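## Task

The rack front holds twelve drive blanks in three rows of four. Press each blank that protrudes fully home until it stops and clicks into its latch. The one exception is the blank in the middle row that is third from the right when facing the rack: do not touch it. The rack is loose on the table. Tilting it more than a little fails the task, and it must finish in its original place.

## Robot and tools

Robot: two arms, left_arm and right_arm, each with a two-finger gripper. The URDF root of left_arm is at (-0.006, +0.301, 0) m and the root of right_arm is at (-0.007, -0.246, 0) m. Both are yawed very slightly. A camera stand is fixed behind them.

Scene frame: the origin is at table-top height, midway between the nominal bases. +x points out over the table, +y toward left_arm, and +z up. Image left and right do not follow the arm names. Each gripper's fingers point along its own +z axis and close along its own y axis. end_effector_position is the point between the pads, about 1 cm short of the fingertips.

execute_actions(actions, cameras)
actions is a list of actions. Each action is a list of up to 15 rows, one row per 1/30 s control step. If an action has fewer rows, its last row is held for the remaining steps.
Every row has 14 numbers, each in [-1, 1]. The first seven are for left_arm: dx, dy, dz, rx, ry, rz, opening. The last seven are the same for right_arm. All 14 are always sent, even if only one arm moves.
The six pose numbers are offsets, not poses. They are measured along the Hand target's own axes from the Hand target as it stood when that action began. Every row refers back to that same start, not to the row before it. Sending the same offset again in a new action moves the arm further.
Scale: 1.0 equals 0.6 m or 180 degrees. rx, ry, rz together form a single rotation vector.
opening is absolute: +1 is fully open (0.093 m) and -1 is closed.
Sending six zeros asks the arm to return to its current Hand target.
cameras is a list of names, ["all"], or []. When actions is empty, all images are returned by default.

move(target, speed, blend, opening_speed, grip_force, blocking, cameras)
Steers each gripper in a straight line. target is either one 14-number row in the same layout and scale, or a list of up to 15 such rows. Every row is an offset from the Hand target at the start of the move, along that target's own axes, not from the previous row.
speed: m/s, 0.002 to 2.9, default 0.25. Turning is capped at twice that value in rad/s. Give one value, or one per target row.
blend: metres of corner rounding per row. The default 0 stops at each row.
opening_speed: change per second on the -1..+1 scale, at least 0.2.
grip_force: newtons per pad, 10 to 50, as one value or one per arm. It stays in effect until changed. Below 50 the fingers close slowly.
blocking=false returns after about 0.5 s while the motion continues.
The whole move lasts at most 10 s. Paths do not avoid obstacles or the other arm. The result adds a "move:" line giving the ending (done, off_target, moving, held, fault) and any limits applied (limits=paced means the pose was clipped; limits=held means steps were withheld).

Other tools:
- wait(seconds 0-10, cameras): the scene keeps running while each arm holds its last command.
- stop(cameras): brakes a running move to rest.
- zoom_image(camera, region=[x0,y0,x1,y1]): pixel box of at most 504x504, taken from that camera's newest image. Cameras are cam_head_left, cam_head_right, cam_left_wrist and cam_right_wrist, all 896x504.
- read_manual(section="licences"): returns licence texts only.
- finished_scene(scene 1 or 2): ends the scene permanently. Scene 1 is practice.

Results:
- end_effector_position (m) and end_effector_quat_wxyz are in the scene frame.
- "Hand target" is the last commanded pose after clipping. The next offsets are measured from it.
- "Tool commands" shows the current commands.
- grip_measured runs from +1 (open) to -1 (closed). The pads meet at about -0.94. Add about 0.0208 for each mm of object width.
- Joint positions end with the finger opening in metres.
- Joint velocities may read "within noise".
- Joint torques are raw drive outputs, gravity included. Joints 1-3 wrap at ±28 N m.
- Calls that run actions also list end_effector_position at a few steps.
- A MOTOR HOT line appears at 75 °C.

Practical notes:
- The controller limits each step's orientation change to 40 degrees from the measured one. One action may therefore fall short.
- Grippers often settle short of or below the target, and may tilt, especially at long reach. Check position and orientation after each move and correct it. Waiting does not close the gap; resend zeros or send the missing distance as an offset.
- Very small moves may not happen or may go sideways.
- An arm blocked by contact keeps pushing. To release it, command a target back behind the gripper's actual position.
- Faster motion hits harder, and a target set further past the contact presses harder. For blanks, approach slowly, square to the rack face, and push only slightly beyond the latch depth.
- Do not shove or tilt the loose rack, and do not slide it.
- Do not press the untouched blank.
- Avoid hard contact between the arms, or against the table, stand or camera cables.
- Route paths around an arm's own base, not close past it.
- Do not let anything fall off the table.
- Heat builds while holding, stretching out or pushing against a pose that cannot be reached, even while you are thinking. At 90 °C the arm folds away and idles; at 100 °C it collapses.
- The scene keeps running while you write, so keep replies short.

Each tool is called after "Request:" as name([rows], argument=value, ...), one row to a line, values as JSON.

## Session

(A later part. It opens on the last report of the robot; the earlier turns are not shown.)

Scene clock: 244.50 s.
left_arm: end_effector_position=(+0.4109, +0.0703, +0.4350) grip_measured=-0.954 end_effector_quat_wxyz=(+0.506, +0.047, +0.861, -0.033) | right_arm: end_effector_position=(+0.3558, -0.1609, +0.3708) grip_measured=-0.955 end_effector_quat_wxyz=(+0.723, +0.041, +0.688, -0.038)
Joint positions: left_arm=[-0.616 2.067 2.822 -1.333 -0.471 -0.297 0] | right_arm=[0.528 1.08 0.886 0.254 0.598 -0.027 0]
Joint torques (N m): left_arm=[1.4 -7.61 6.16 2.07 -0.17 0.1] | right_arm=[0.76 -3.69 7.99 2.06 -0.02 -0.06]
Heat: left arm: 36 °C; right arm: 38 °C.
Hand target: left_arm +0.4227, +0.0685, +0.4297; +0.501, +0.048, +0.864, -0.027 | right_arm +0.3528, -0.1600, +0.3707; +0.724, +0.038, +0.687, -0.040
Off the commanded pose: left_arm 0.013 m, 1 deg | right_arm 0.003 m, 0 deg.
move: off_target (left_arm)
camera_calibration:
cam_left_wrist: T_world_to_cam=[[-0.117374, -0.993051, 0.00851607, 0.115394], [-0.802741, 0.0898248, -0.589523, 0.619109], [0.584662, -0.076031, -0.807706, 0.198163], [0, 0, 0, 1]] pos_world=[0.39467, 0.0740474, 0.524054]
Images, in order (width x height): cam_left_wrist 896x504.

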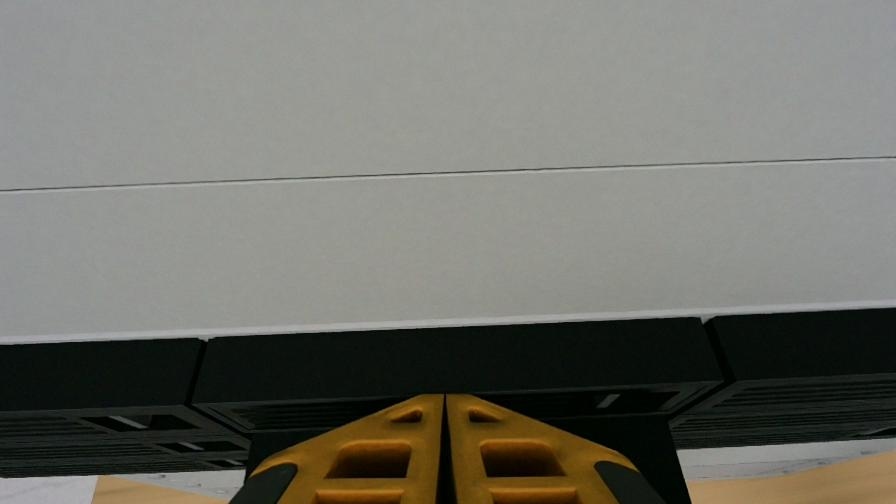

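Request:
move(target=[0, 0, -0.1333, 0, 0, 0, -0.96, 0, 0, 0, 0, 0, 0, -0.96], speed=0.2, cameras=["cam_left_wrist", "cam_head_left", "cam_head_right"])

Request:
zoom_image(camera="cam_left_wrist", region=[0, 140, 300, 340])

Request:
zoom_image(camera="cam_left_wrist", region=[500, 140, 800, 340])

Scene clock: 250.53 s.
left_arm: end_effector_position=(+0.3612, +0.0706, +0.4594) grip_measured=-0.954 end_effector_quat_wxyz=(+0.515, +0.061, +0.854, -0.029) | right_arm: end_effector_position=(+0.3558, -0.1609, +0.3708) grip_measured=-0.955 end_effector_quat_wxyz=(+0.723, +0.041, +0.688, -0.038)
Joint positions: left_arm=[-0.716 1.993 2.851 -1.439 -0.555 -0.319 0] | right_arm=[0.528 1.08 0.886 0.254 0.598 -0.027 0]
Joint torques (N m): left_arm=[-0.46 -11.02 5.35 1.72 -0.41 -0.18] | right_arm=[0.79 -3.69 8.03 2.06 -0.01 -0.05]
Heat: left arm: 36 °C; right arm: 38 °C.
Hand target: left_arm +0.3536, +0.0760, +0.4695; +0.501, +0.048, +0.864, -0.028 | right_arm +0.3528, -0.1600, +0.3707; +0.724, +0.038, +0.687, -0.040
Off the commanded pose: left_arm 0.014 m, 2 deg | right_arm 0.003 m, 0 deg.
elbow stopped short (left arm): the move would have taken joint 3 (elbow) straighter than the controller allows.
move: off_target (left_arm)
camera_calibration:
cam_left_wrist: T_world_to_cam=[[-0.136573, -0.990542, -0.0131699, 0.12638], [-0.78616, 0.116463, -0.606951, 0.593669], [0.602744, -0.0725396, -0.79463, 0.234215], [0, 0, 0, 1]] pos_world=[0.342807, 0.0730335, 0.548107]
Images, in order (width x height): cam_head_left 896x504, cam_head_right 896x504, cam_left_wrist 896x504.

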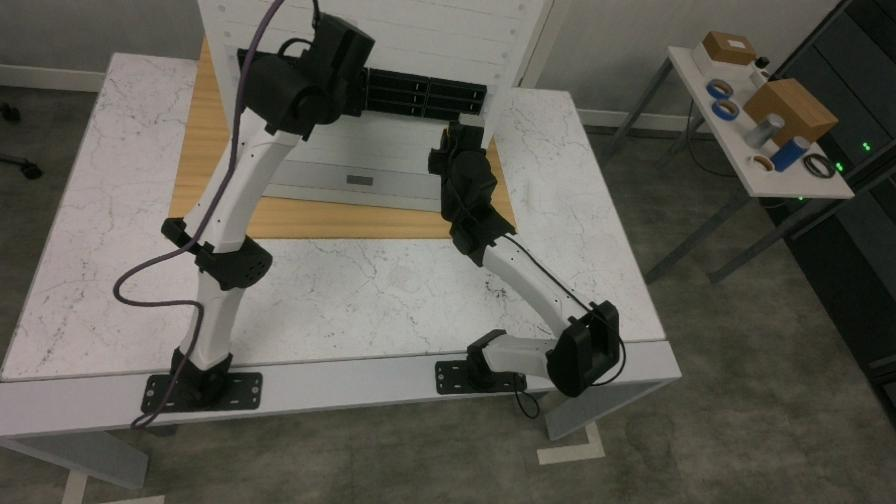

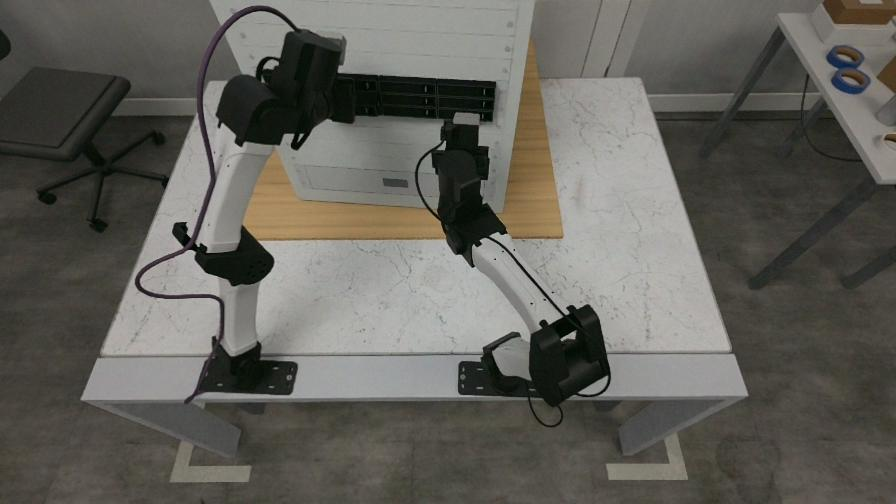

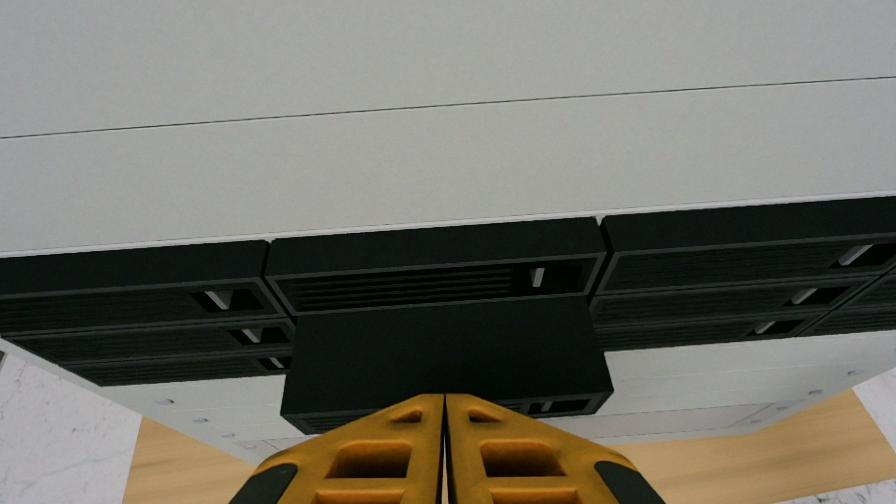

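Scaled by 1.680 from the camera's 896x504 image, which has a finer 1280x720 frame.

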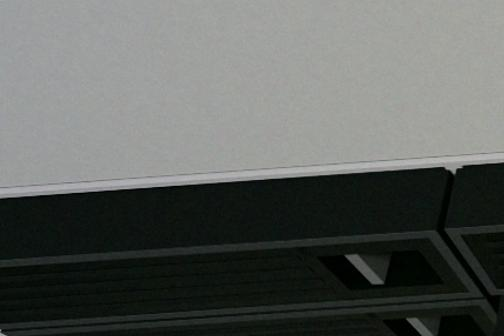

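Scaled by 1.680 from the camera's 896x504 image, which has a finer 1280x720 frame.

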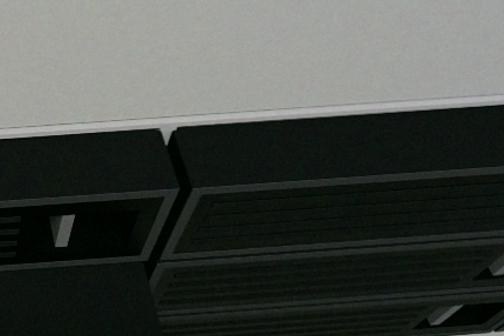

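Request:
move([
  [0.1242, -0.0012, 0.0165, 0, -0.1667, 0, -0.96, 0, 0, 0, 0, 0, 0, -0.96],
  [0.1820, -0.0013, 0.0497, 0, -0.3333, 0, -0.96, 0, 0, 0, 0, 0, 0, -0.96],
], speed=0.25, blend=0.02, cameras=["cam_left_wrist", "cam_head_left"])

Scene clock: 290.90 s.
left_arm: end_effector_position=(+0.3251, +0.0748, +0.3604) grip_measured=-0.954 end_effector_quat_wxyz=(+0.860, +0.032, +0.507, -0.051) | right_arm: end_effector_position=(+0.3558, -0.1609, +0.3708) grip_measured=-0.955 end_effector_quat_wxyz=(+0.723, +0.041, +0.688, -0.038)
Joint positions: left_arm=[-0.795 1.536 0.697 1.475 -0.618 0.406 0] | right_arm=[0.528 1.08 0.886 0.254 0.598 -0.027 0]
Joint torques (N m): left_arm=[0.85 -5.27 5.3 1.96 0.22 0.08] | right_arm=[0.76 -3.69 7.99 2.06 -0.02 -0.05]
Heat: left arm: 34 °C; right arm: 37 °C.
Hand target: left_arm +0.3254, +0.0785, +0.3598; +0.865, +0.028, +0.498, -0.048 | right_arm +0.3528, -0.1600, +0.3707; +0.724, +0.038, +0.687, -0.040
Off the commanded pose: left_arm 0.004 m, 1 deg | right_arm 0.003 m, 0 deg.
move: done
camera_calibration:
cam_left_wrist: T_world_to_cam=[[-0.120852, -0.99266, -0.0046719, 0.116301], [0.0726467, -0.00415044, -0.997349, 0.375304], [0.990009, -0.120871, 0.072615, -0.25718], [0, 0, 0, 1]] pos_world=[0.241402, 0.0859196, 0.393527]
Images, in order (width x height): cam_head_left 896x504, cam_left_wrist 896x504.

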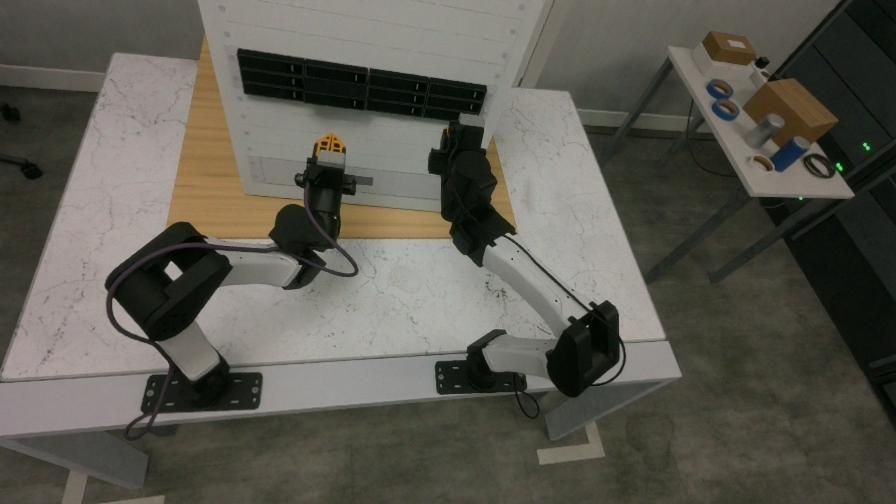

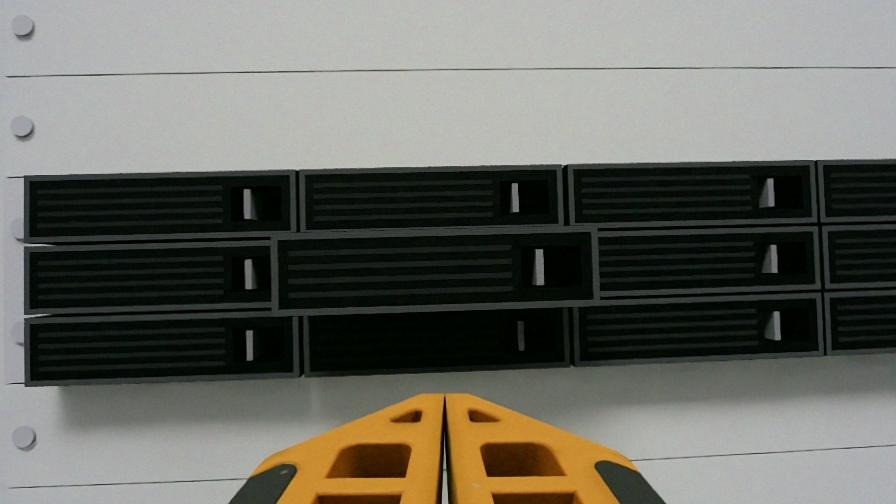

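Request:
move(target=[0.0352, 0.0004, 0.0663, 0, 0, 0, -0.96, 0, 0, 0, 0, 0, 0, -0.96], speed=0.2, cameras=["cam_left_wrist"])

Request:
zoom_image(camera="cam_left_wrist", region=[300, 320, 600, 500])

Scene clock: 305.70 s.
left_arm: end_effector_position=(+0.3653, +0.0760, +0.3565) grip_measured=-0.954 end_effector_quat_wxyz=(+0.863, +0.034, +0.503, -0.039) | right_arm: end_effector_position=(+0.3558, -0.1609, +0.3708) grip_measured=-0.955 end_effector_quat_wxyz=(+0.723, +0.041, +0.688, -0.038)
Joint positions: left_arm=[-0.696 1.649 0.795 1.463 -0.541 0.367 0] | right_arm=[0.528 1.08 0.886 0.254 0.598 -0.027 0]
Joint torques (N m): left_arm=[0.66 -6.3 8.31 1.53 0.19 -0.19] | right_arm=[0.79 -3.67 8.01 2.06 -0.02 -0.06]
Heat: left arm: 34 °C; right arm: 37 °C.
Hand target: left_arm +0.3702, +0.0738, +0.3617; +0.866, +0.028, +0.498, -0.048 | right_arm +0.3528, -0.1600, +0.3707; +0.724, +0.038, +0.687, -0.040
Off the commanded pose: left_arm 0.007 m, 1 deg | right_arm 0.003 m, 0 deg.
move: done
camera_calibration:
cam_left_wrist: T_world_to_cam=[[-0.103188, -0.994426, -0.0216626, 0.12201], [0.0827446, 0.0131214, -0.996484, 0.363203], [0.991214, -0.104617, 0.0809295, -0.301298], [0, 0, 0, 1]] pos_world=[0.281188, 0.0850434, 0.388954]
Images, in order (width x height): cam_left_wrist 896x504.

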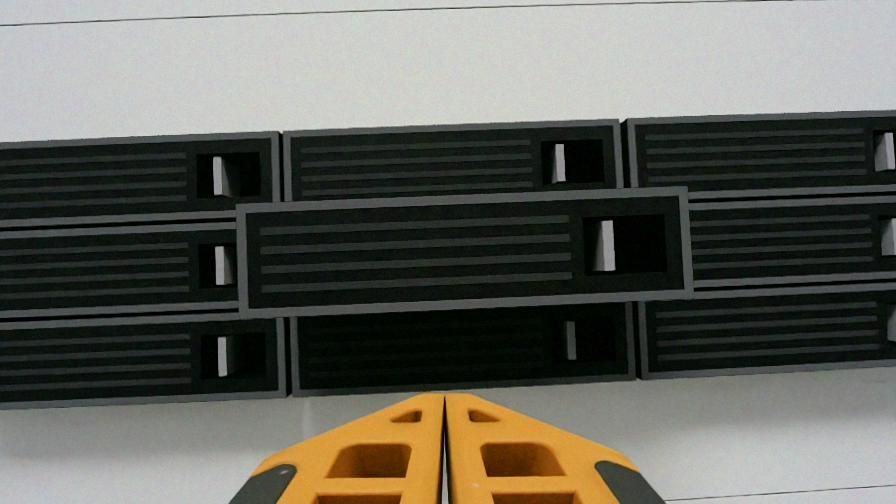

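Scaled by 1.680 from the camera's 896x504 image, which has a finer 1280x720 frame.

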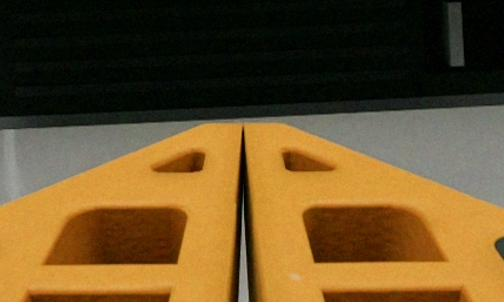

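Request:
move([
  [-0.0019, 0, 0.0165, 0, 0, 0, -0.96, 0, 0, 0, 0, 0, 0, -0.96],
  [0.0215, 0.0003, 0.0602, 0, 0, 0, -0.96, 0, 0, 0, 0, 0, 0, -0.96],
], speed=0.1, cameras=["cam_left_wrist"])

Request:
zoom_image(camera="cam_left_wrist", region=[300, 300, 600, 500])

Scene clock: 312.97 s.
left_arm: end_effector_position=(+0.4016, +0.0724, +0.3655) grip_measured=-0.954 end_effector_quat_wxyz=(+0.865, +0.031, +0.500, -0.041) | right_arm: end_effector_position=(+0.3558, -0.1609, +0.3708) grip_measured=-0.955 end_effector_quat_wxyz=(+0.723, +0.041, +0.688, -0.038)
Joint positions: left_arm=[-0.631 1.736 0.935 1.4 -0.488 0.325 0] | right_arm=[0.528 1.08 0.886 0.254 0.598 -0.027 0]
Joint torques (N m): left_arm=[0.68 -7.51 8.62 1.46 0.17 -0.2] | right_arm=[0.77 -3.67 7.99 2.05 -0.02 -0.06]
Heat: left arm: 34 °C; right arm: 37 °C.
Hand target: left_arm +0.4076, +0.0697, +0.3685; +0.865, +0.028, +0.498, -0.048 | right_arm +0.3528, -0.1600, +0.3707; +0.724, +0.038, +0.687, -0.040
Off the commanded pose: left_arm 0.007 m, 1 deg | right_arm 0.003 m, 0 deg.
move: done
camera_calibration:
cam_left_wrist: T_world_to_cam=[[-0.102485, -0.994618, -0.0152339, 0.119769], [0.090334, 0.00594552, -0.995894, 0.3664], [0.990624, -0.10344, 0.0892385, -0.341203], [0, 0, 0, 1]] pos_world=[0.31718, 0.0816516, 0.397168]
Images, in order (width x height): cam_left_wrist 896x504.

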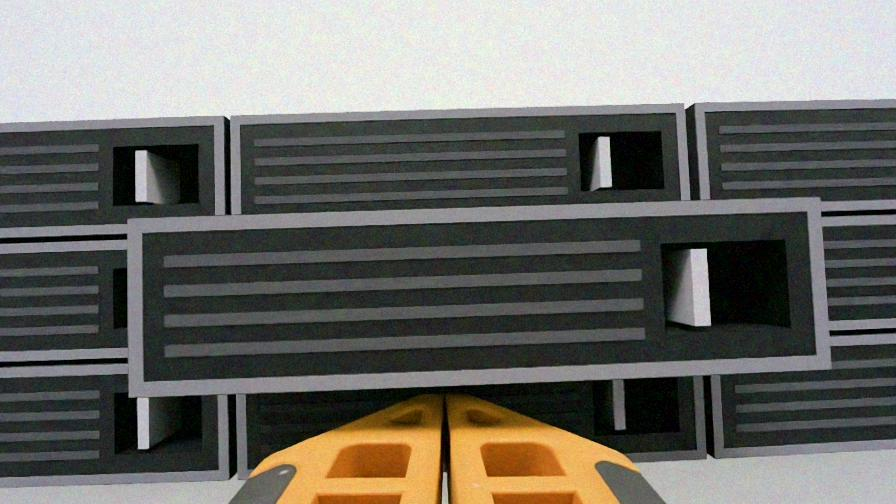

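Scaled by 1.680 from the camera's 896x504 image, which has a finer 1280x720 frame.

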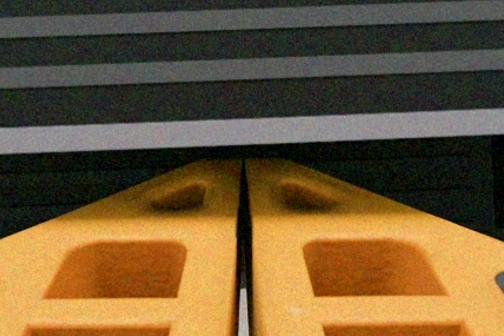

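Request:
move(target=[-0.0783, -0.0028, -0.1628, 0, 0, 0, -0.96, 0.0122, 0.0217, -0.1085, 0, -0.1527, 0, -0.96], speed=0.2, cameras=["all"])

Scene clock: 346.97 s.
left_arm: end_effector_position=(+0.3121, +0.0688, +0.3454) grip_measured=-0.954 end_effector_quat_wxyz=(+0.850, +0.053, +0.522, -0.036) | right_arm: end_effector_position=(+0.2921, -0.1435, +0.3594) grip_measured=-0.955 end_effector_quat_wxyz=(+0.863, +0.033, +0.501, -0.052)
Joint positions: left_arm=[-0.844 1.519 0.645 1.476 -0.655 0.456 0] | right_arm=[0.704 1.188 0.41 1.459 0.663 -0.457 0]
Joint torques (N m): left_arm=[-0.54 -8.83 4.34 2.33 0.09 0.08] | right_arm=[0.87 -1.61 6.94 1.64 -0.41 -0.06]
Heat: left arm: 36 °C; right arm: 37 °C.
Hand target: left_arm +0.3001, +0.0801, +0.3601; +0.865, +0.028, +0.498, -0.048 | right_arm +0.2899, -0.1398, +0.3600; +0.867, +0.027, +0.495, -0.048
Off the commanded pose: left_arm 0.022 m, 5 deg | right_arm 0.004 m, 1 deg.
move: off_target (left_arm)
camera_calibration:
cam_left_wrist: T_world_to_cam=[[-0.117145, -0.99155, -0.0557194, 0.12508], [0.0406429, 0.0512722, -0.997857, 0.367543], [0.992283, -0.119159, 0.0342932, -0.231602], [0, 0, 0, 1]] pos_world=[0.229529, 0.0775805, 0.381668]
cam_right_wrist: T_world_to_cam=[[-0.135504, -0.990553, -0.0210573, -0.0951416], [0.0910928, 0.00870776, -0.995804, 0.371748], [0.98658, -0.136854, 0.0890523, -0.257287], [0, 0, 0, 1]] pos_world=[0.207079, -0.132691, 0.391097]

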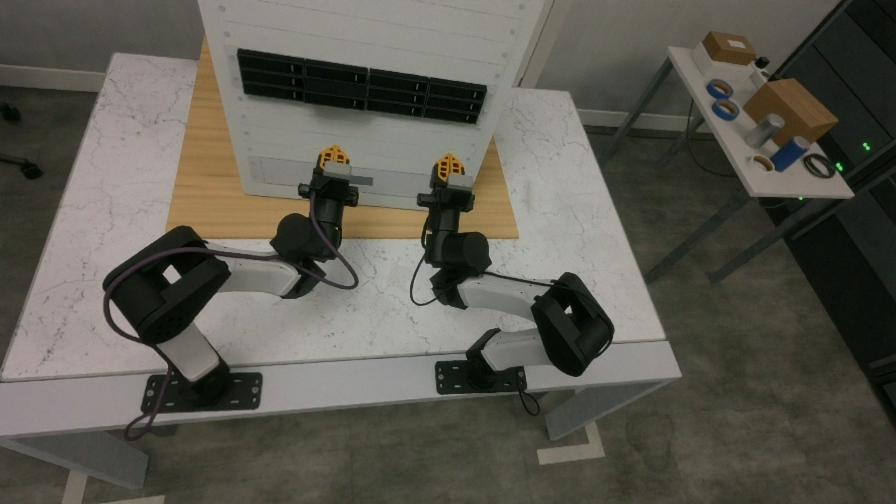

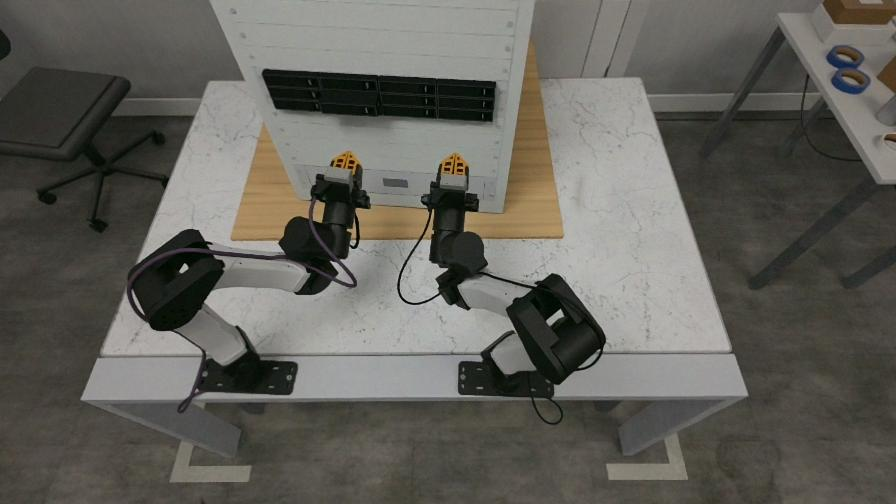

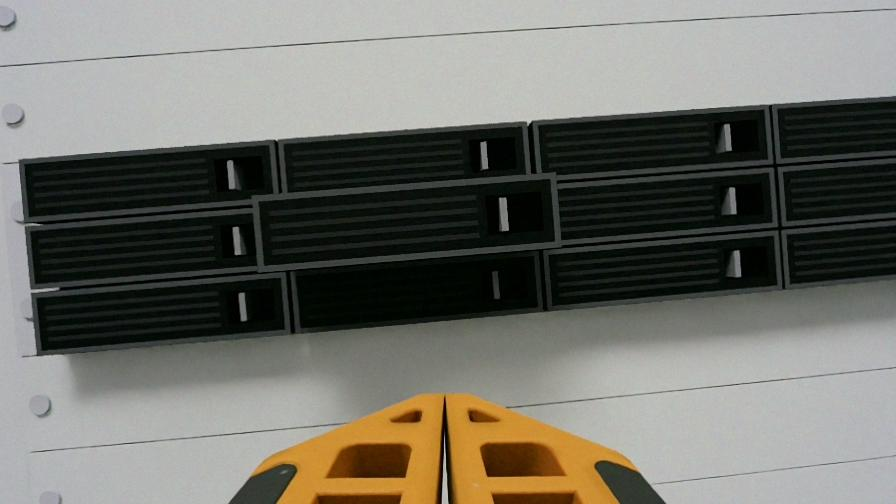

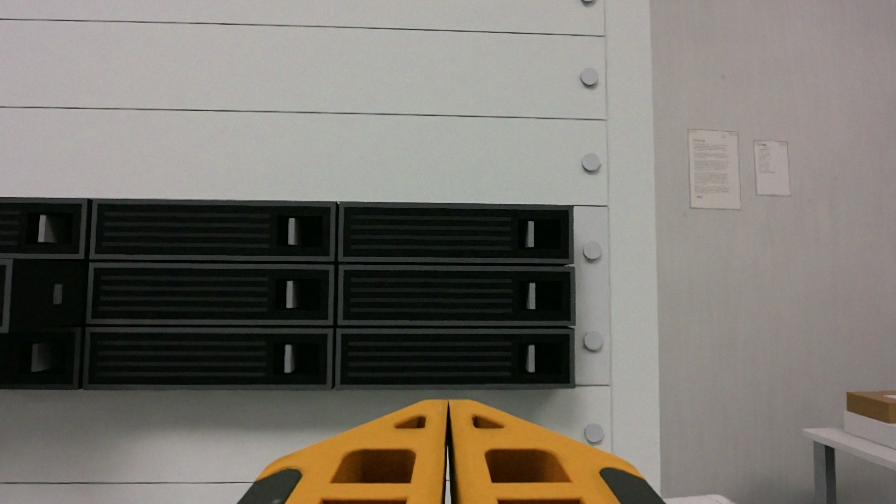

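Request:
move([
  [-0.0823, 0.1812, 0.1047, 0, 0.1667, 0, -0.96, -0.0767, 0.1612, 0.1063, 0, 0.3311, 0, -0.96],
  [-0.0370, 0.1815, 0.1827, 0, 0.1667, 0, -0.96, -0.0387, 0.1615, 0.1708, 0, 0.3311, 0, -0.96],
], speed=0.3, blend=0.015, cameras=["cam_left_wrist", "cam_right_wrist"])

Scene clock: 387.37 s.
left_arm: end_effector_position=(+0.3960, +0.1763, +0.4182) grip_measured=-0.954 end_effector_quat_wxyz=(+0.697, +0.049, +0.715, -0.030) | right_arm: end_effector_position=(+0.3758, -0.0528, +0.4275) grip_measured=-0.955 end_effector_quat_wxyz=(+0.503, +0.039, +0.863, -0.038)
Joint positions: left_arm=[-0.374 1.259 1.259 -0.029 -0.313 0.017 0] | right_arm=[0.767 1.871 2.5 -1.335 0.71 0.477 0]
Joint torques (N m): left_arm=[0.7 -5.55 9.99 2.07 0.01 -0.16] | right_arm=[-0.18 -6.41 8.8 1.71 0.14 0.21]
Heat: left arm: 35 °C; right arm: 35 °C.
Hand target: left_arm +0.3951, +0.1790, +0.4345; +0.707, +0.039, +0.705, -0.039 | right_arm +0.3767, -0.0520, +0.4319; +0.506, +0.047, +0.861, -0.028
Off the commanded pose: left_arm 0.017 m, 2 deg | right_arm 0.005 m, 2 deg.
move: off_target (left_arm)
camera_calibration:
cam_left_wrist: T_world_to_cam=[[-0.113534, -0.993177, -0.0266323, 0.232268], [-0.437795, 0.074073, -0.896018, 0.574159], [0.891877, -0.090069, -0.443218, -0.0702302], [0, 0, 0, 1]] pos_world=[0.340371, 0.181828, 0.489515]
cam_right_wrist: T_world_to_cam=[[-0.126047, -0.991572, 0.029938, -0.0178042], [-0.805447, 0.0846769, -0.586588, 0.597095], [0.579109, -0.0980514, -0.809332, 0.205698], [0, 0, 0, 1]] pos_world=[0.359563, -0.0480454, 0.51726]
Images, in order (width x height): cam_left_wrist 896x504, cam_right_wrist 896x504.

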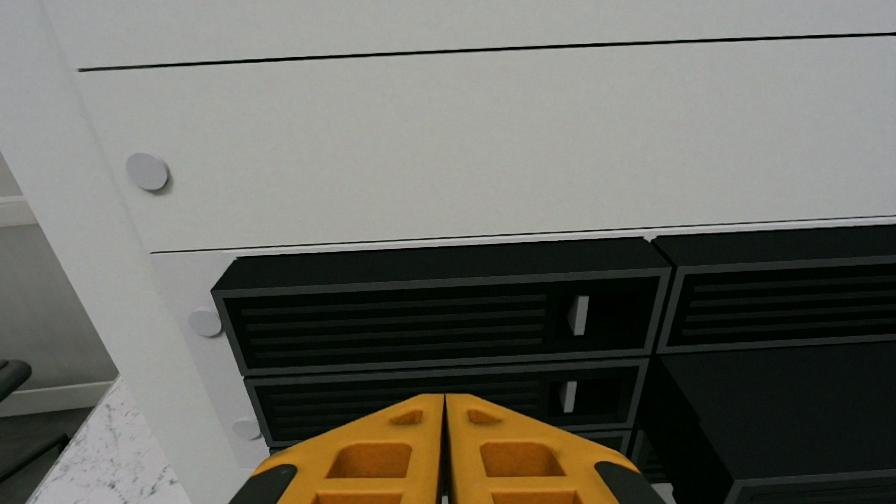

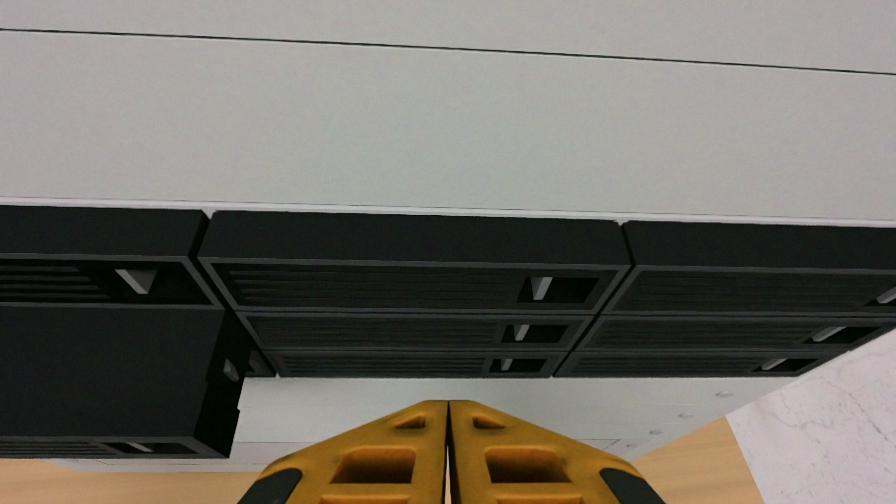

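Request:
move([
  [-0.0100, 0, 0.0333, 0, -0.0111, 0, -0.96, -0.0162, 0.0001, 0.0291, 0, 0, 0, -0.96],
  [-0.0167, 0, 0.0698, 0, -0.0111, 0, -0.96, -0.0366, 0.0002, 0.0657, 0, 0, 0, -0.96],
], speed=[0.1, 0.05], blend=0.008, cameras=["cam_left_wrist", "cam_right_wrist"])

Request:
zoom_image(camera="cam_left_wrist", region=[330, 330, 590, 500])

Request:
zoom_image(camera="cam_right_wrist", region=[330, 330, 590, 500])

Scene clock: 398.83 s.
left_arm: end_effector_position=(+0.4194, +0.1755, +0.4260) grip_measured=-0.954 end_effector_quat_wxyz=(+0.697, +0.047, +0.715, -0.028) | right_arm: end_effector_position=(+0.4142, -0.0551, +0.4313) grip_measured=-0.955 end_effector_quat_wxyz=(+0.508, +0.044, +0.860, -0.026)
Joint positions: left_arm=[-0.345 1.347 1.355 -0.037 -0.288 0.017 0] | right_arm=[0.684 2.072 2.828 -1.399 0.637 0.419 0]
Joint torques (N m): left_arm=[2.03 -1.4 11.07 2.92 0.2 -0.06] | right_arm=[-1.36 -6.74 7.54 1.94 0.08 -0.05]
Heat: left arm: 37 °C; right arm: 35 °C.
Hand target: left_arm +0.4368, +0.1744, +0.4445; +0.719, +0.039, +0.693, -0.040 | right_arm +0.4215, -0.0568, +0.4320; +0.506, +0.047, +0.861, -0.028
Off the commanded pose: left_arm 0.026 m, 4 deg | right_arm 0.008 m, 1 deg.
move: off_target (left_arm)
camera_calibration:
cam_left_wrist: T_world_to_cam=[[-0.109041, -0.993691, -0.0262336, 0.232413], [-0.439059, 0.0718227, -0.895583, 0.592202], [0.891817, -0.0861367, -0.444121, -0.0879277], [0, 0, 0, 1]] pos_world=[0.36377, 0.180839, 0.497413]
cam_right_wrist: T_world_to_cam=[[-0.123552, -0.992332, 0.00357857, -0.00515079], [-0.797213, 0.0971099, -0.595837, 0.63177], [0.59092, -0.0764699, -0.803098, 0.179941], [0, 0, 0, 1]] pos_world=[0.396688, -0.0527023, 0.52096]
Images, in order (width x height): cam_left_wrist 896x504, cam_right_wrist 896x504.

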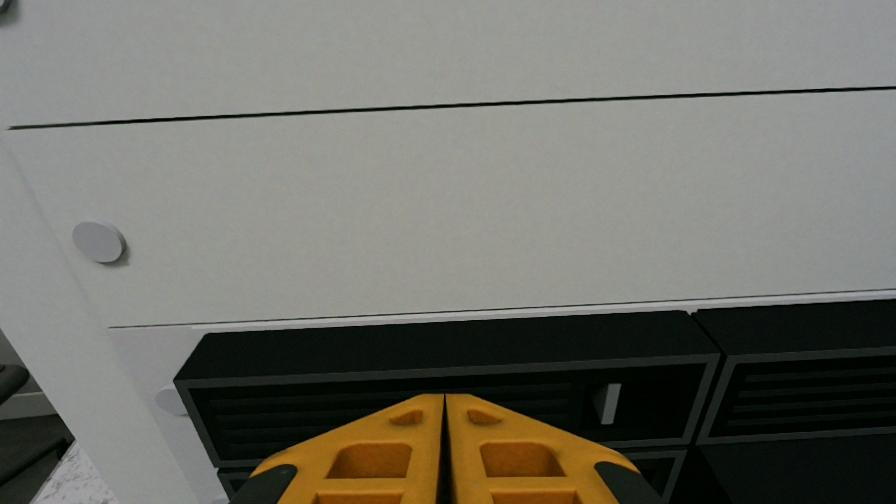

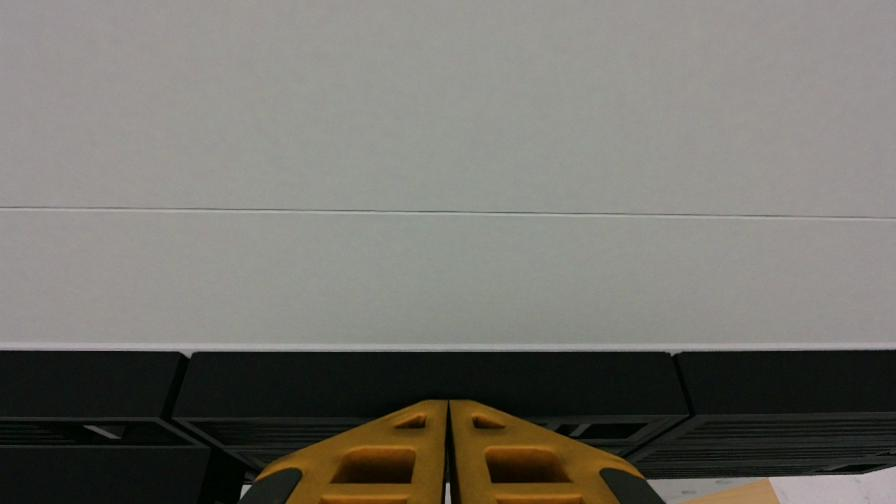

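Scaled by 1.938 from the camera's 896x504 image, which has a finer 1280x720 frame.

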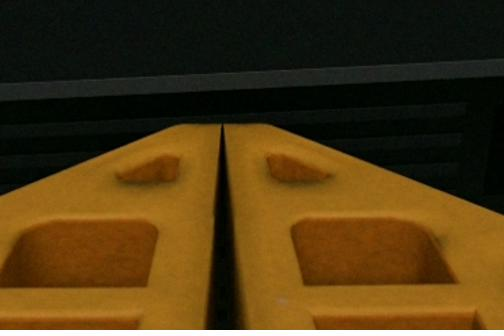

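Scaled by 1.938 from the camera's 896x504 image, which has a finer 1280x720 frame.

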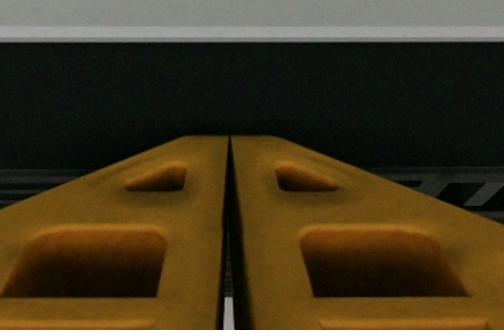

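Request:
move([
  [-0.0025, 0, -0.0700, 0, 0, 0, -0.96, 0.0203, 0, -0.0364, 0, 0, 0, -0.96],
  [0.1033, 0, -0.0738, 0, 0, 0, -0.96, 0.0320, 0, -0.0300, 0, 0, 0, -0.96],
], speed=0.2, blend=0.008, cameras=["cam_left_wrist", "cam_right_wrist"])

Request:
zoom_image(camera="cam_right_wrist", region=[330, 300, 590, 470])

Scene clock: 412.17 s.
left_arm: end_effector_position=(+0.3983, +0.1803, +0.3819) grip_measured=-0.954 end_effector_quat_wxyz=(+0.718, +0.040, +0.694, -0.037) | right_arm: end_effector_position=(+0.4041, -0.0508, +0.4069) grip_measured=-0.955 end_effector_quat_wxyz=(+0.488, +0.040, +0.871, -0.041)
Joint positions: left_arm=[-0.358 1.233 1.038 0.23 -0.298 0.017 0] | right_arm=[0.713 1.936 2.51 -1.294 0.66 0.456 0]
Joint torques (N m): left_arm=[-0.77 -6.37 6.37 2.22 -0.13 -0.04] | right_arm=[0.66 -11.79 5.49 1.94 0.29 0.07]
Heat: left arm: 39 °C; right arm: 35 °C.
Hand target: left_arm +0.3951, +0.1790, +0.3812; +0.719, +0.039, +0.692, -0.040 | right_arm +0.3966, -0.0540, +0.4240; +0.506, +0.047, +0.861, -0.028
Off the commanded pose: left_arm 0.004 m, 0 deg | right_arm 0.019 m, 3 deg.
move: off_target (right_arm)
camera_calibration:
cam_left_wrist: T_world_to_cam=[[-0.110681, -0.993824, -0.00792221, 0.227407], [-0.385611, 0.0502892, -0.92129, 0.535478], [0.915999, -0.0989147, -0.388796, -0.116733], [0, 0, 0, 1]] pos_world=[0.338583, 0.187527, 0.449746]
cam_right_wrist: T_world_to_cam=[[-0.130601, -0.990759, 0.0366035, -0.0125692], [-0.824674, 0.0880661, -0.558711, 0.604281], [0.550324, -0.103154, -0.828554, 0.192051], [0, 0, 0, 1]] pos_world=[0.391003, -0.0458589, 0.497203]
Images, in order (width x height): cam_left_wrist 896x504, cam_right_wrist 896x504.

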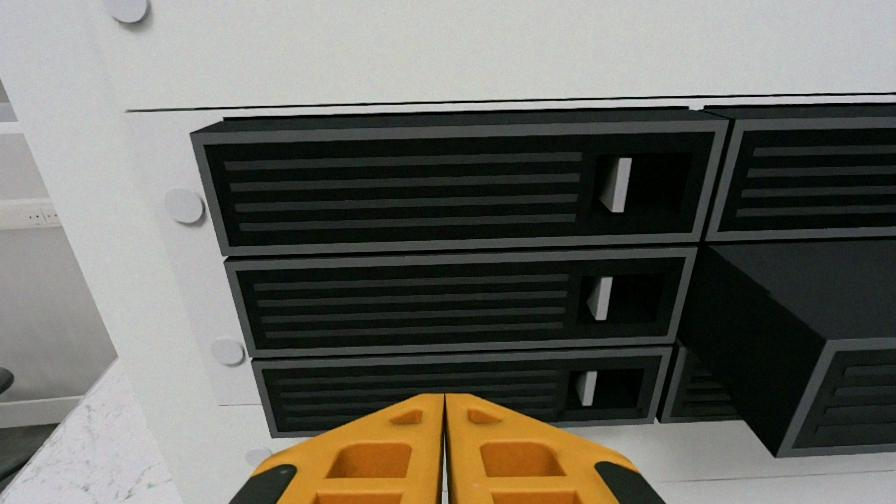

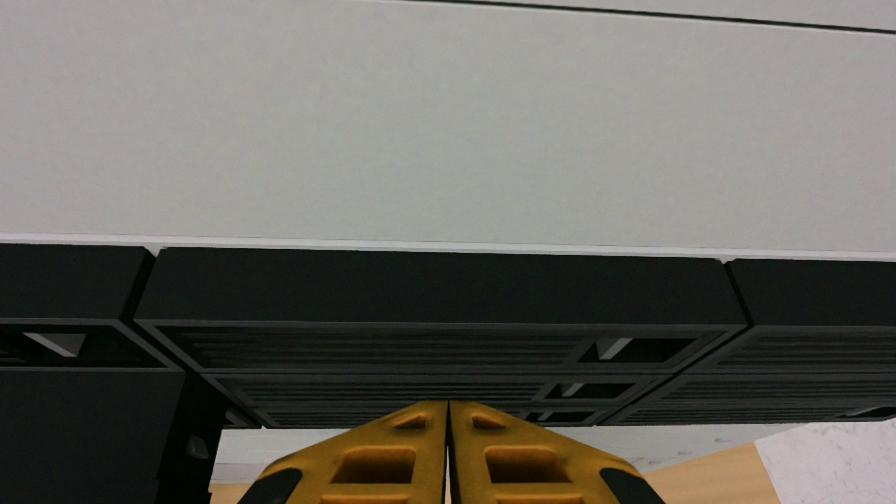

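Scaled by 1.938 from the camera's 896x504 image, which has a finer 1280x720 frame.

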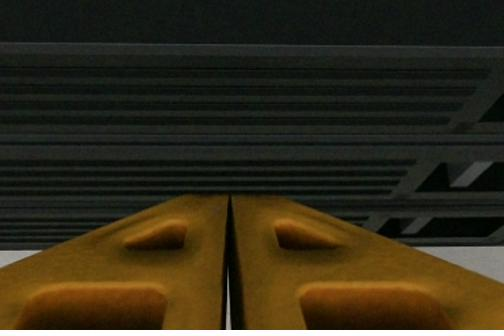

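Request:
move([
  [0.05, 0, -0.002, 0, 0, 0, -0.96, 0, 0, 0, 0, 0, 0, -0.96],
  [-0.0122, 0, 0.0005, 0, 0, 0, -0.96, -0.0063, 0, -0.0227, 0, 0, 0, -0.96],
], speed=0.15, blend=0.005, cameras=["cam_left_wrist", "cam_right_wrist"])

Request:
zoom_image(camera="cam_right_wrist", region=[330, 300, 590, 470])

Scene clock: 442.47 s.
left_arm: end_effector_position=(+0.3985, +0.1803, +0.3726) grip_measured=-0.954 end_effector_quat_wxyz=(+0.710, +0.043, +0.702, -0.034) | right_arm: end_effector_position=(+0.3892, -0.0536, +0.4255) grip_measured=-0.955 end_effector_quat_wxyz=(+0.497, +0.039, +0.866, -0.036)
Joint positions: left_arm=[-0.358 1.233 1.022 0.223 -0.299 0.017 0] | right_arm=[0.734 1.936 2.597 -1.363 0.677 0.459 0]
Joint torques (N m): left_arm=[-0.7 -6.27 9.94 2.02 -0.16 -0.08] | right_arm=[0.68 -7.6 8.62 1.71 0.29 0.2]
Heat: left arm: 38 °C; right arm: 36 °C.
Hand target: left_arm +0.3952, +0.1790, +0.3884; +0.719, +0.039, +0.692, -0.040 | right_arm +0.3866, -0.0529, +0.4338; +0.506, +0.047, +0.861, -0.028
Off the commanded pose: left_arm 0.016 m, 2 deg | right_arm 0.009 m, 2 deg.
move: off_target (left_arm)
camera_calibration:
cam_left_wrist: T_world_to_cam=[[-0.110569, -0.993762, -0.014571, 0.229713], [-0.404855, 0.0584251, -0.912512, 0.529863], [0.907671, -0.0949964, -0.40879, -0.110461], [0, 0, 0, 1]] pos_world=[0.340179, 0.18683, 0.441698]
cam_right_wrist: T_world_to_cam=[[-0.124037, -0.991879, 0.0281263, -0.0169294], [-0.812693, 0.0852844, -0.576418, 0.605428], [0.569338, -0.0943553, -0.816671, 0.203362], [0, 0, 0, 1]] pos_world=[0.374146, -0.0492372, 0.515535]
Images, in order (width x height): cam_left_wrist 896x504, cam_right_wrist 896x504.

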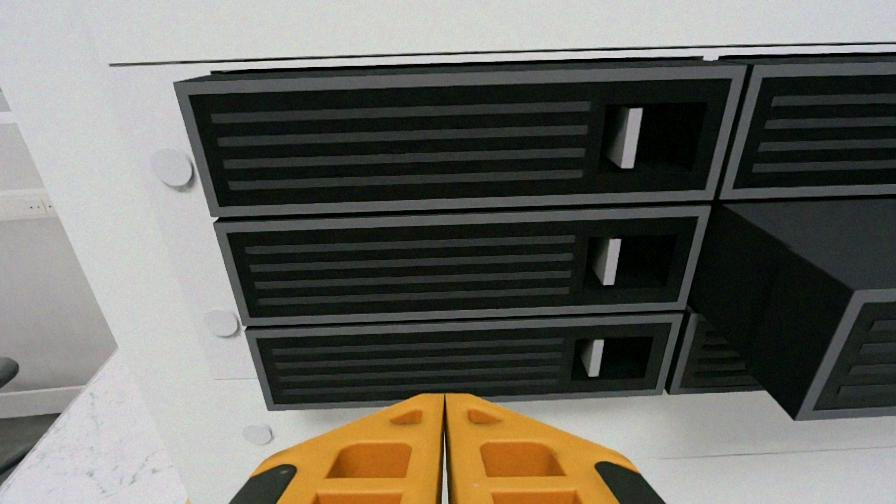

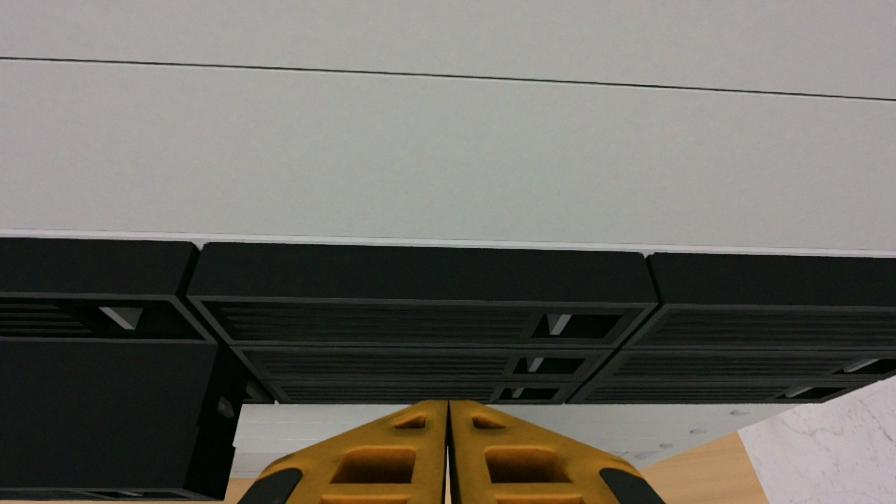

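Scaled by 1.938 from the camera's 896x504 image, which has a finer 1280x720 frame.

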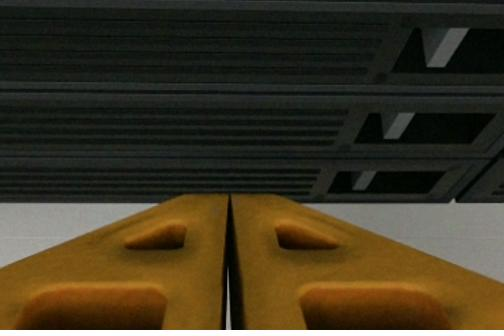

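Request:
move([
  [-0.0038, 0, 0.0335, 0, 0, 0, -0.96, 0.0364, 0, 0.0203, 0, 0, 0, -0.96],
  [-0.0077, 0, 0.0612, 0, 0, 0, -0.96, 0.0124, 0, 0.0069, 0, 0, 0, -0.96],
], speed=[0.1, 0.05], blend=0.005, cameras=["cam_left_wrist", "cam_right_wrist"])

Request:
zoom_image(camera="cam_right_wrist", region=[330, 300, 590, 470])

Scene clock: 450.50 s.
left_arm: end_effector_position=(+0.4198, +0.1752, +0.3797) grip_measured=-0.954 end_effector_quat_wxyz=(+0.706, +0.044, +0.706, -0.033) | right_arm: end_effector_position=(+0.3877, -0.0552, +0.4188) grip_measured=-0.955 end_effector_quat_wxyz=(+0.499, +0.045, +0.865, -0.033)
Joint positions: left_arm=[-0.344 1.319 1.12 0.199 -0.285 0.017 0] | right_arm=[0.734 1.862 2.439 -1.275 0.68 0.471 0]
Joint torques (N m): left_arm=[1.57 -2.51 11.3 2.47 0.11 -0.07] | right_arm=[0.69 -6.84 9.1 1.71 0.28 0.07]
Heat: left arm: 40 °C; right arm: 35 °C.
Hand target: left_arm +0.4315, +0.1750, +0.3944; +0.719, +0.039, +0.692, -0.040 | right_arm +0.3865, -0.0529, +0.4255; +0.506, +0.047, +0.861, -0.028
Off the commanded pose: left_arm 0.019 m, 2 deg | right_arm 0.007 m, 1 deg.
move: off_target (left_arm)
camera_calibration:
cam_left_wrist: T_world_to_cam=[[-0.110762, -0.993686, -0.0178992, 0.228357], [-0.41449, 0.0625554, -0.907901, 0.546895], [0.903288, -0.0931418, -0.418802, -0.122111], [0, 0, 0, 1]] pos_world=[0.362277, 0.181331, 0.449474]
cam_right_wrist: T_world_to_cam=[[-0.132153, -0.991113, 0.0151644, -0.00990718], [-0.808813, 0.0989763, -0.579677, 0.601084], [0.573024, -0.0888713, -0.814705, 0.196693], [0, 0, 0, 1]] pos_world=[0.372146, -0.0518319, 0.508832]
Images, in order (width x height): cam_left_wrist 896x504, cam_right_wrist 896x504.

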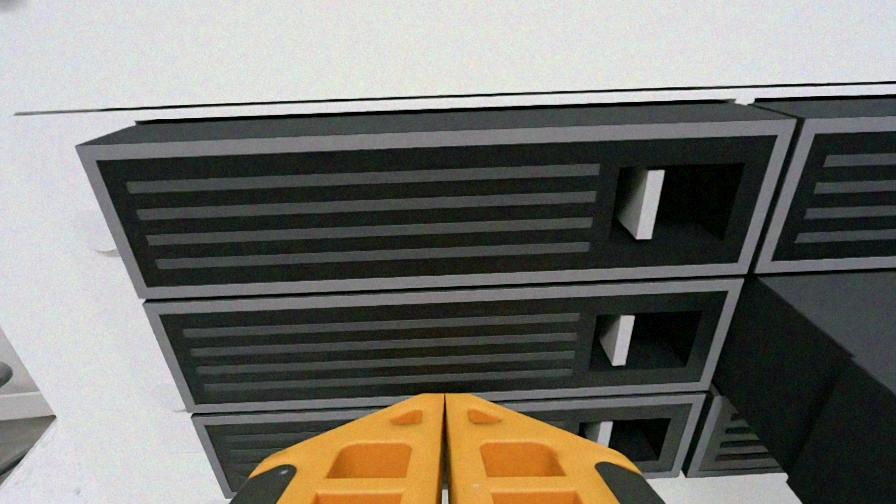

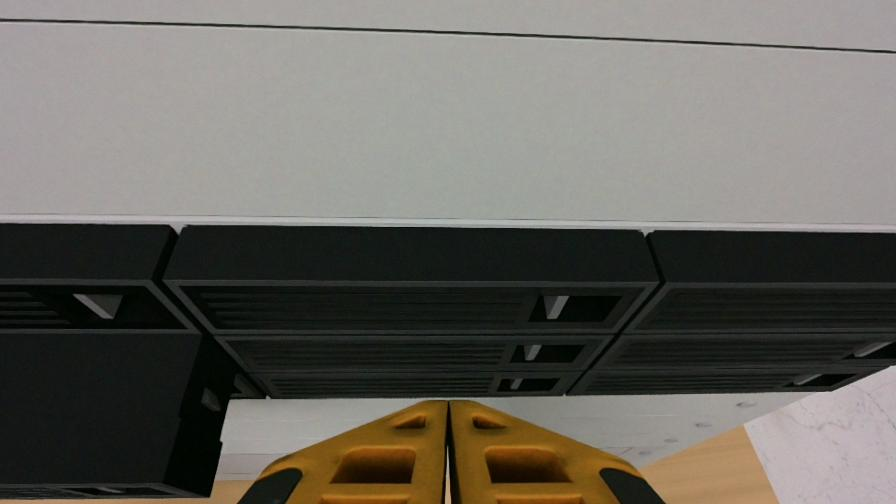

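Scaled by 1.938 from the camera's 896x504 image, which has a finer 1280x720 frame.

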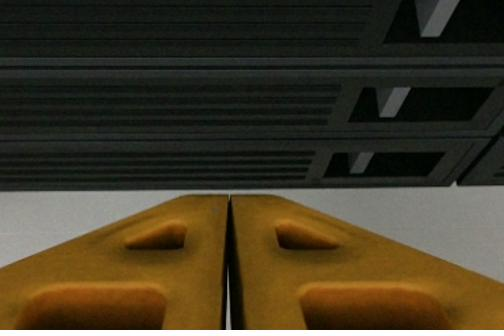

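Request:
move(target=[0, 0, -0.0833, 0, 0, 0, -0.96, -0.0228, 0.0002, 0.0547, 0, 0, 0, -0.96], speed=0.07, cameras=["cam_right_wrist"])

Request:
zoom_image(camera="cam_right_wrist", region=[330, 330, 590, 500])

Scene clock: 461.90 s.
left_arm: end_effector_position=(+0.3860, +0.1810, +0.3990) grip_measured=-0.954 end_effector_quat_wxyz=(+0.724, +0.037, +0.687, -0.040) | right_arm: end_effector_position=(+0.4122, -0.0574, +0.4147) grip_measured=-0.955 end_effector_quat_wxyz=(+0.494, +0.042, +0.868, -0.037)
Joint positions: left_arm=[-0.374 1.192 1.06 0.187 -0.315 0.017 0] | right_arm=[0.683 1.965 2.58 -1.303 0.638 0.428 0]
Joint torques (N m): left_arm=[-0.62 -6.41 5.74 1.99 -0.16 -0.05] | right_arm=[-1.28 -6.53 8.8 2.14 0.07 -0.09]
Heat: left arm: 41 °C; right arm: 35 °C.
Hand target: left_arm +0.3818, +0.1805, +0.3926; +0.719, +0.039, +0.692, -0.040 | right_arm +0.4217, -0.0567, +0.4213; +0.506, +0.047, +0.861, -0.028
Off the commanded pose: left_arm 0.008 m, 1 deg | right_arm 0.012 m, 2 deg.
move: off_target (right_arm)
camera_calibration:
cam_right_wrist: T_world_to_cam=[[-0.129506, -0.991189, 0.0278122, -0.015196], [-0.817043, 0.0907759, -0.569386, 0.617302], [0.561844, -0.0964627, -0.821599, 0.186116], [0, 0, 0, 1]] pos_world=[0.397826, -0.053145, 0.504819]
Images, in order (width x height): cam_right_wrist 896x504.

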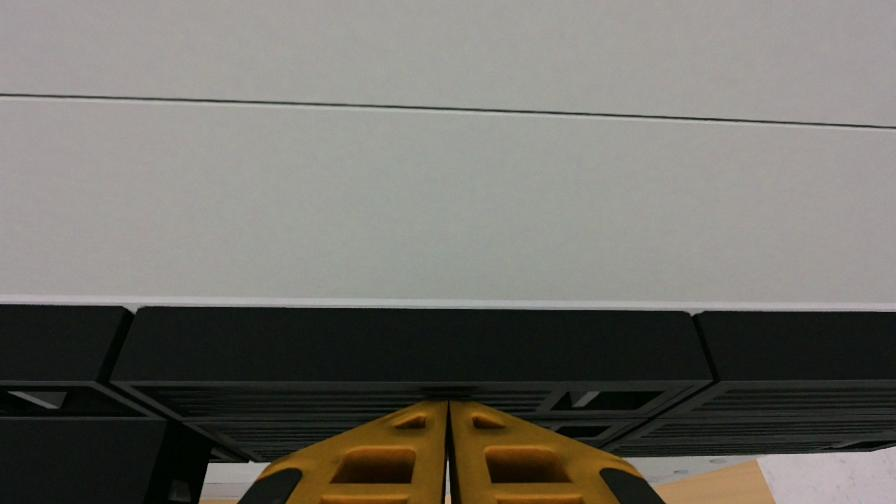

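Scaled by 1.938 from the camera's 896x504 image, which has a finer 1280x720 frame.

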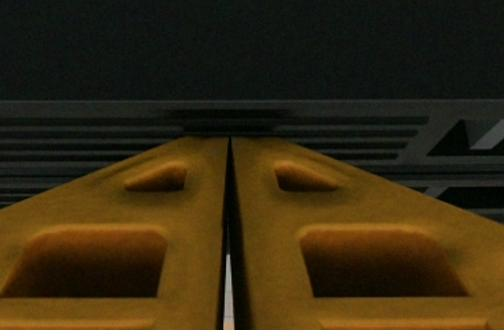

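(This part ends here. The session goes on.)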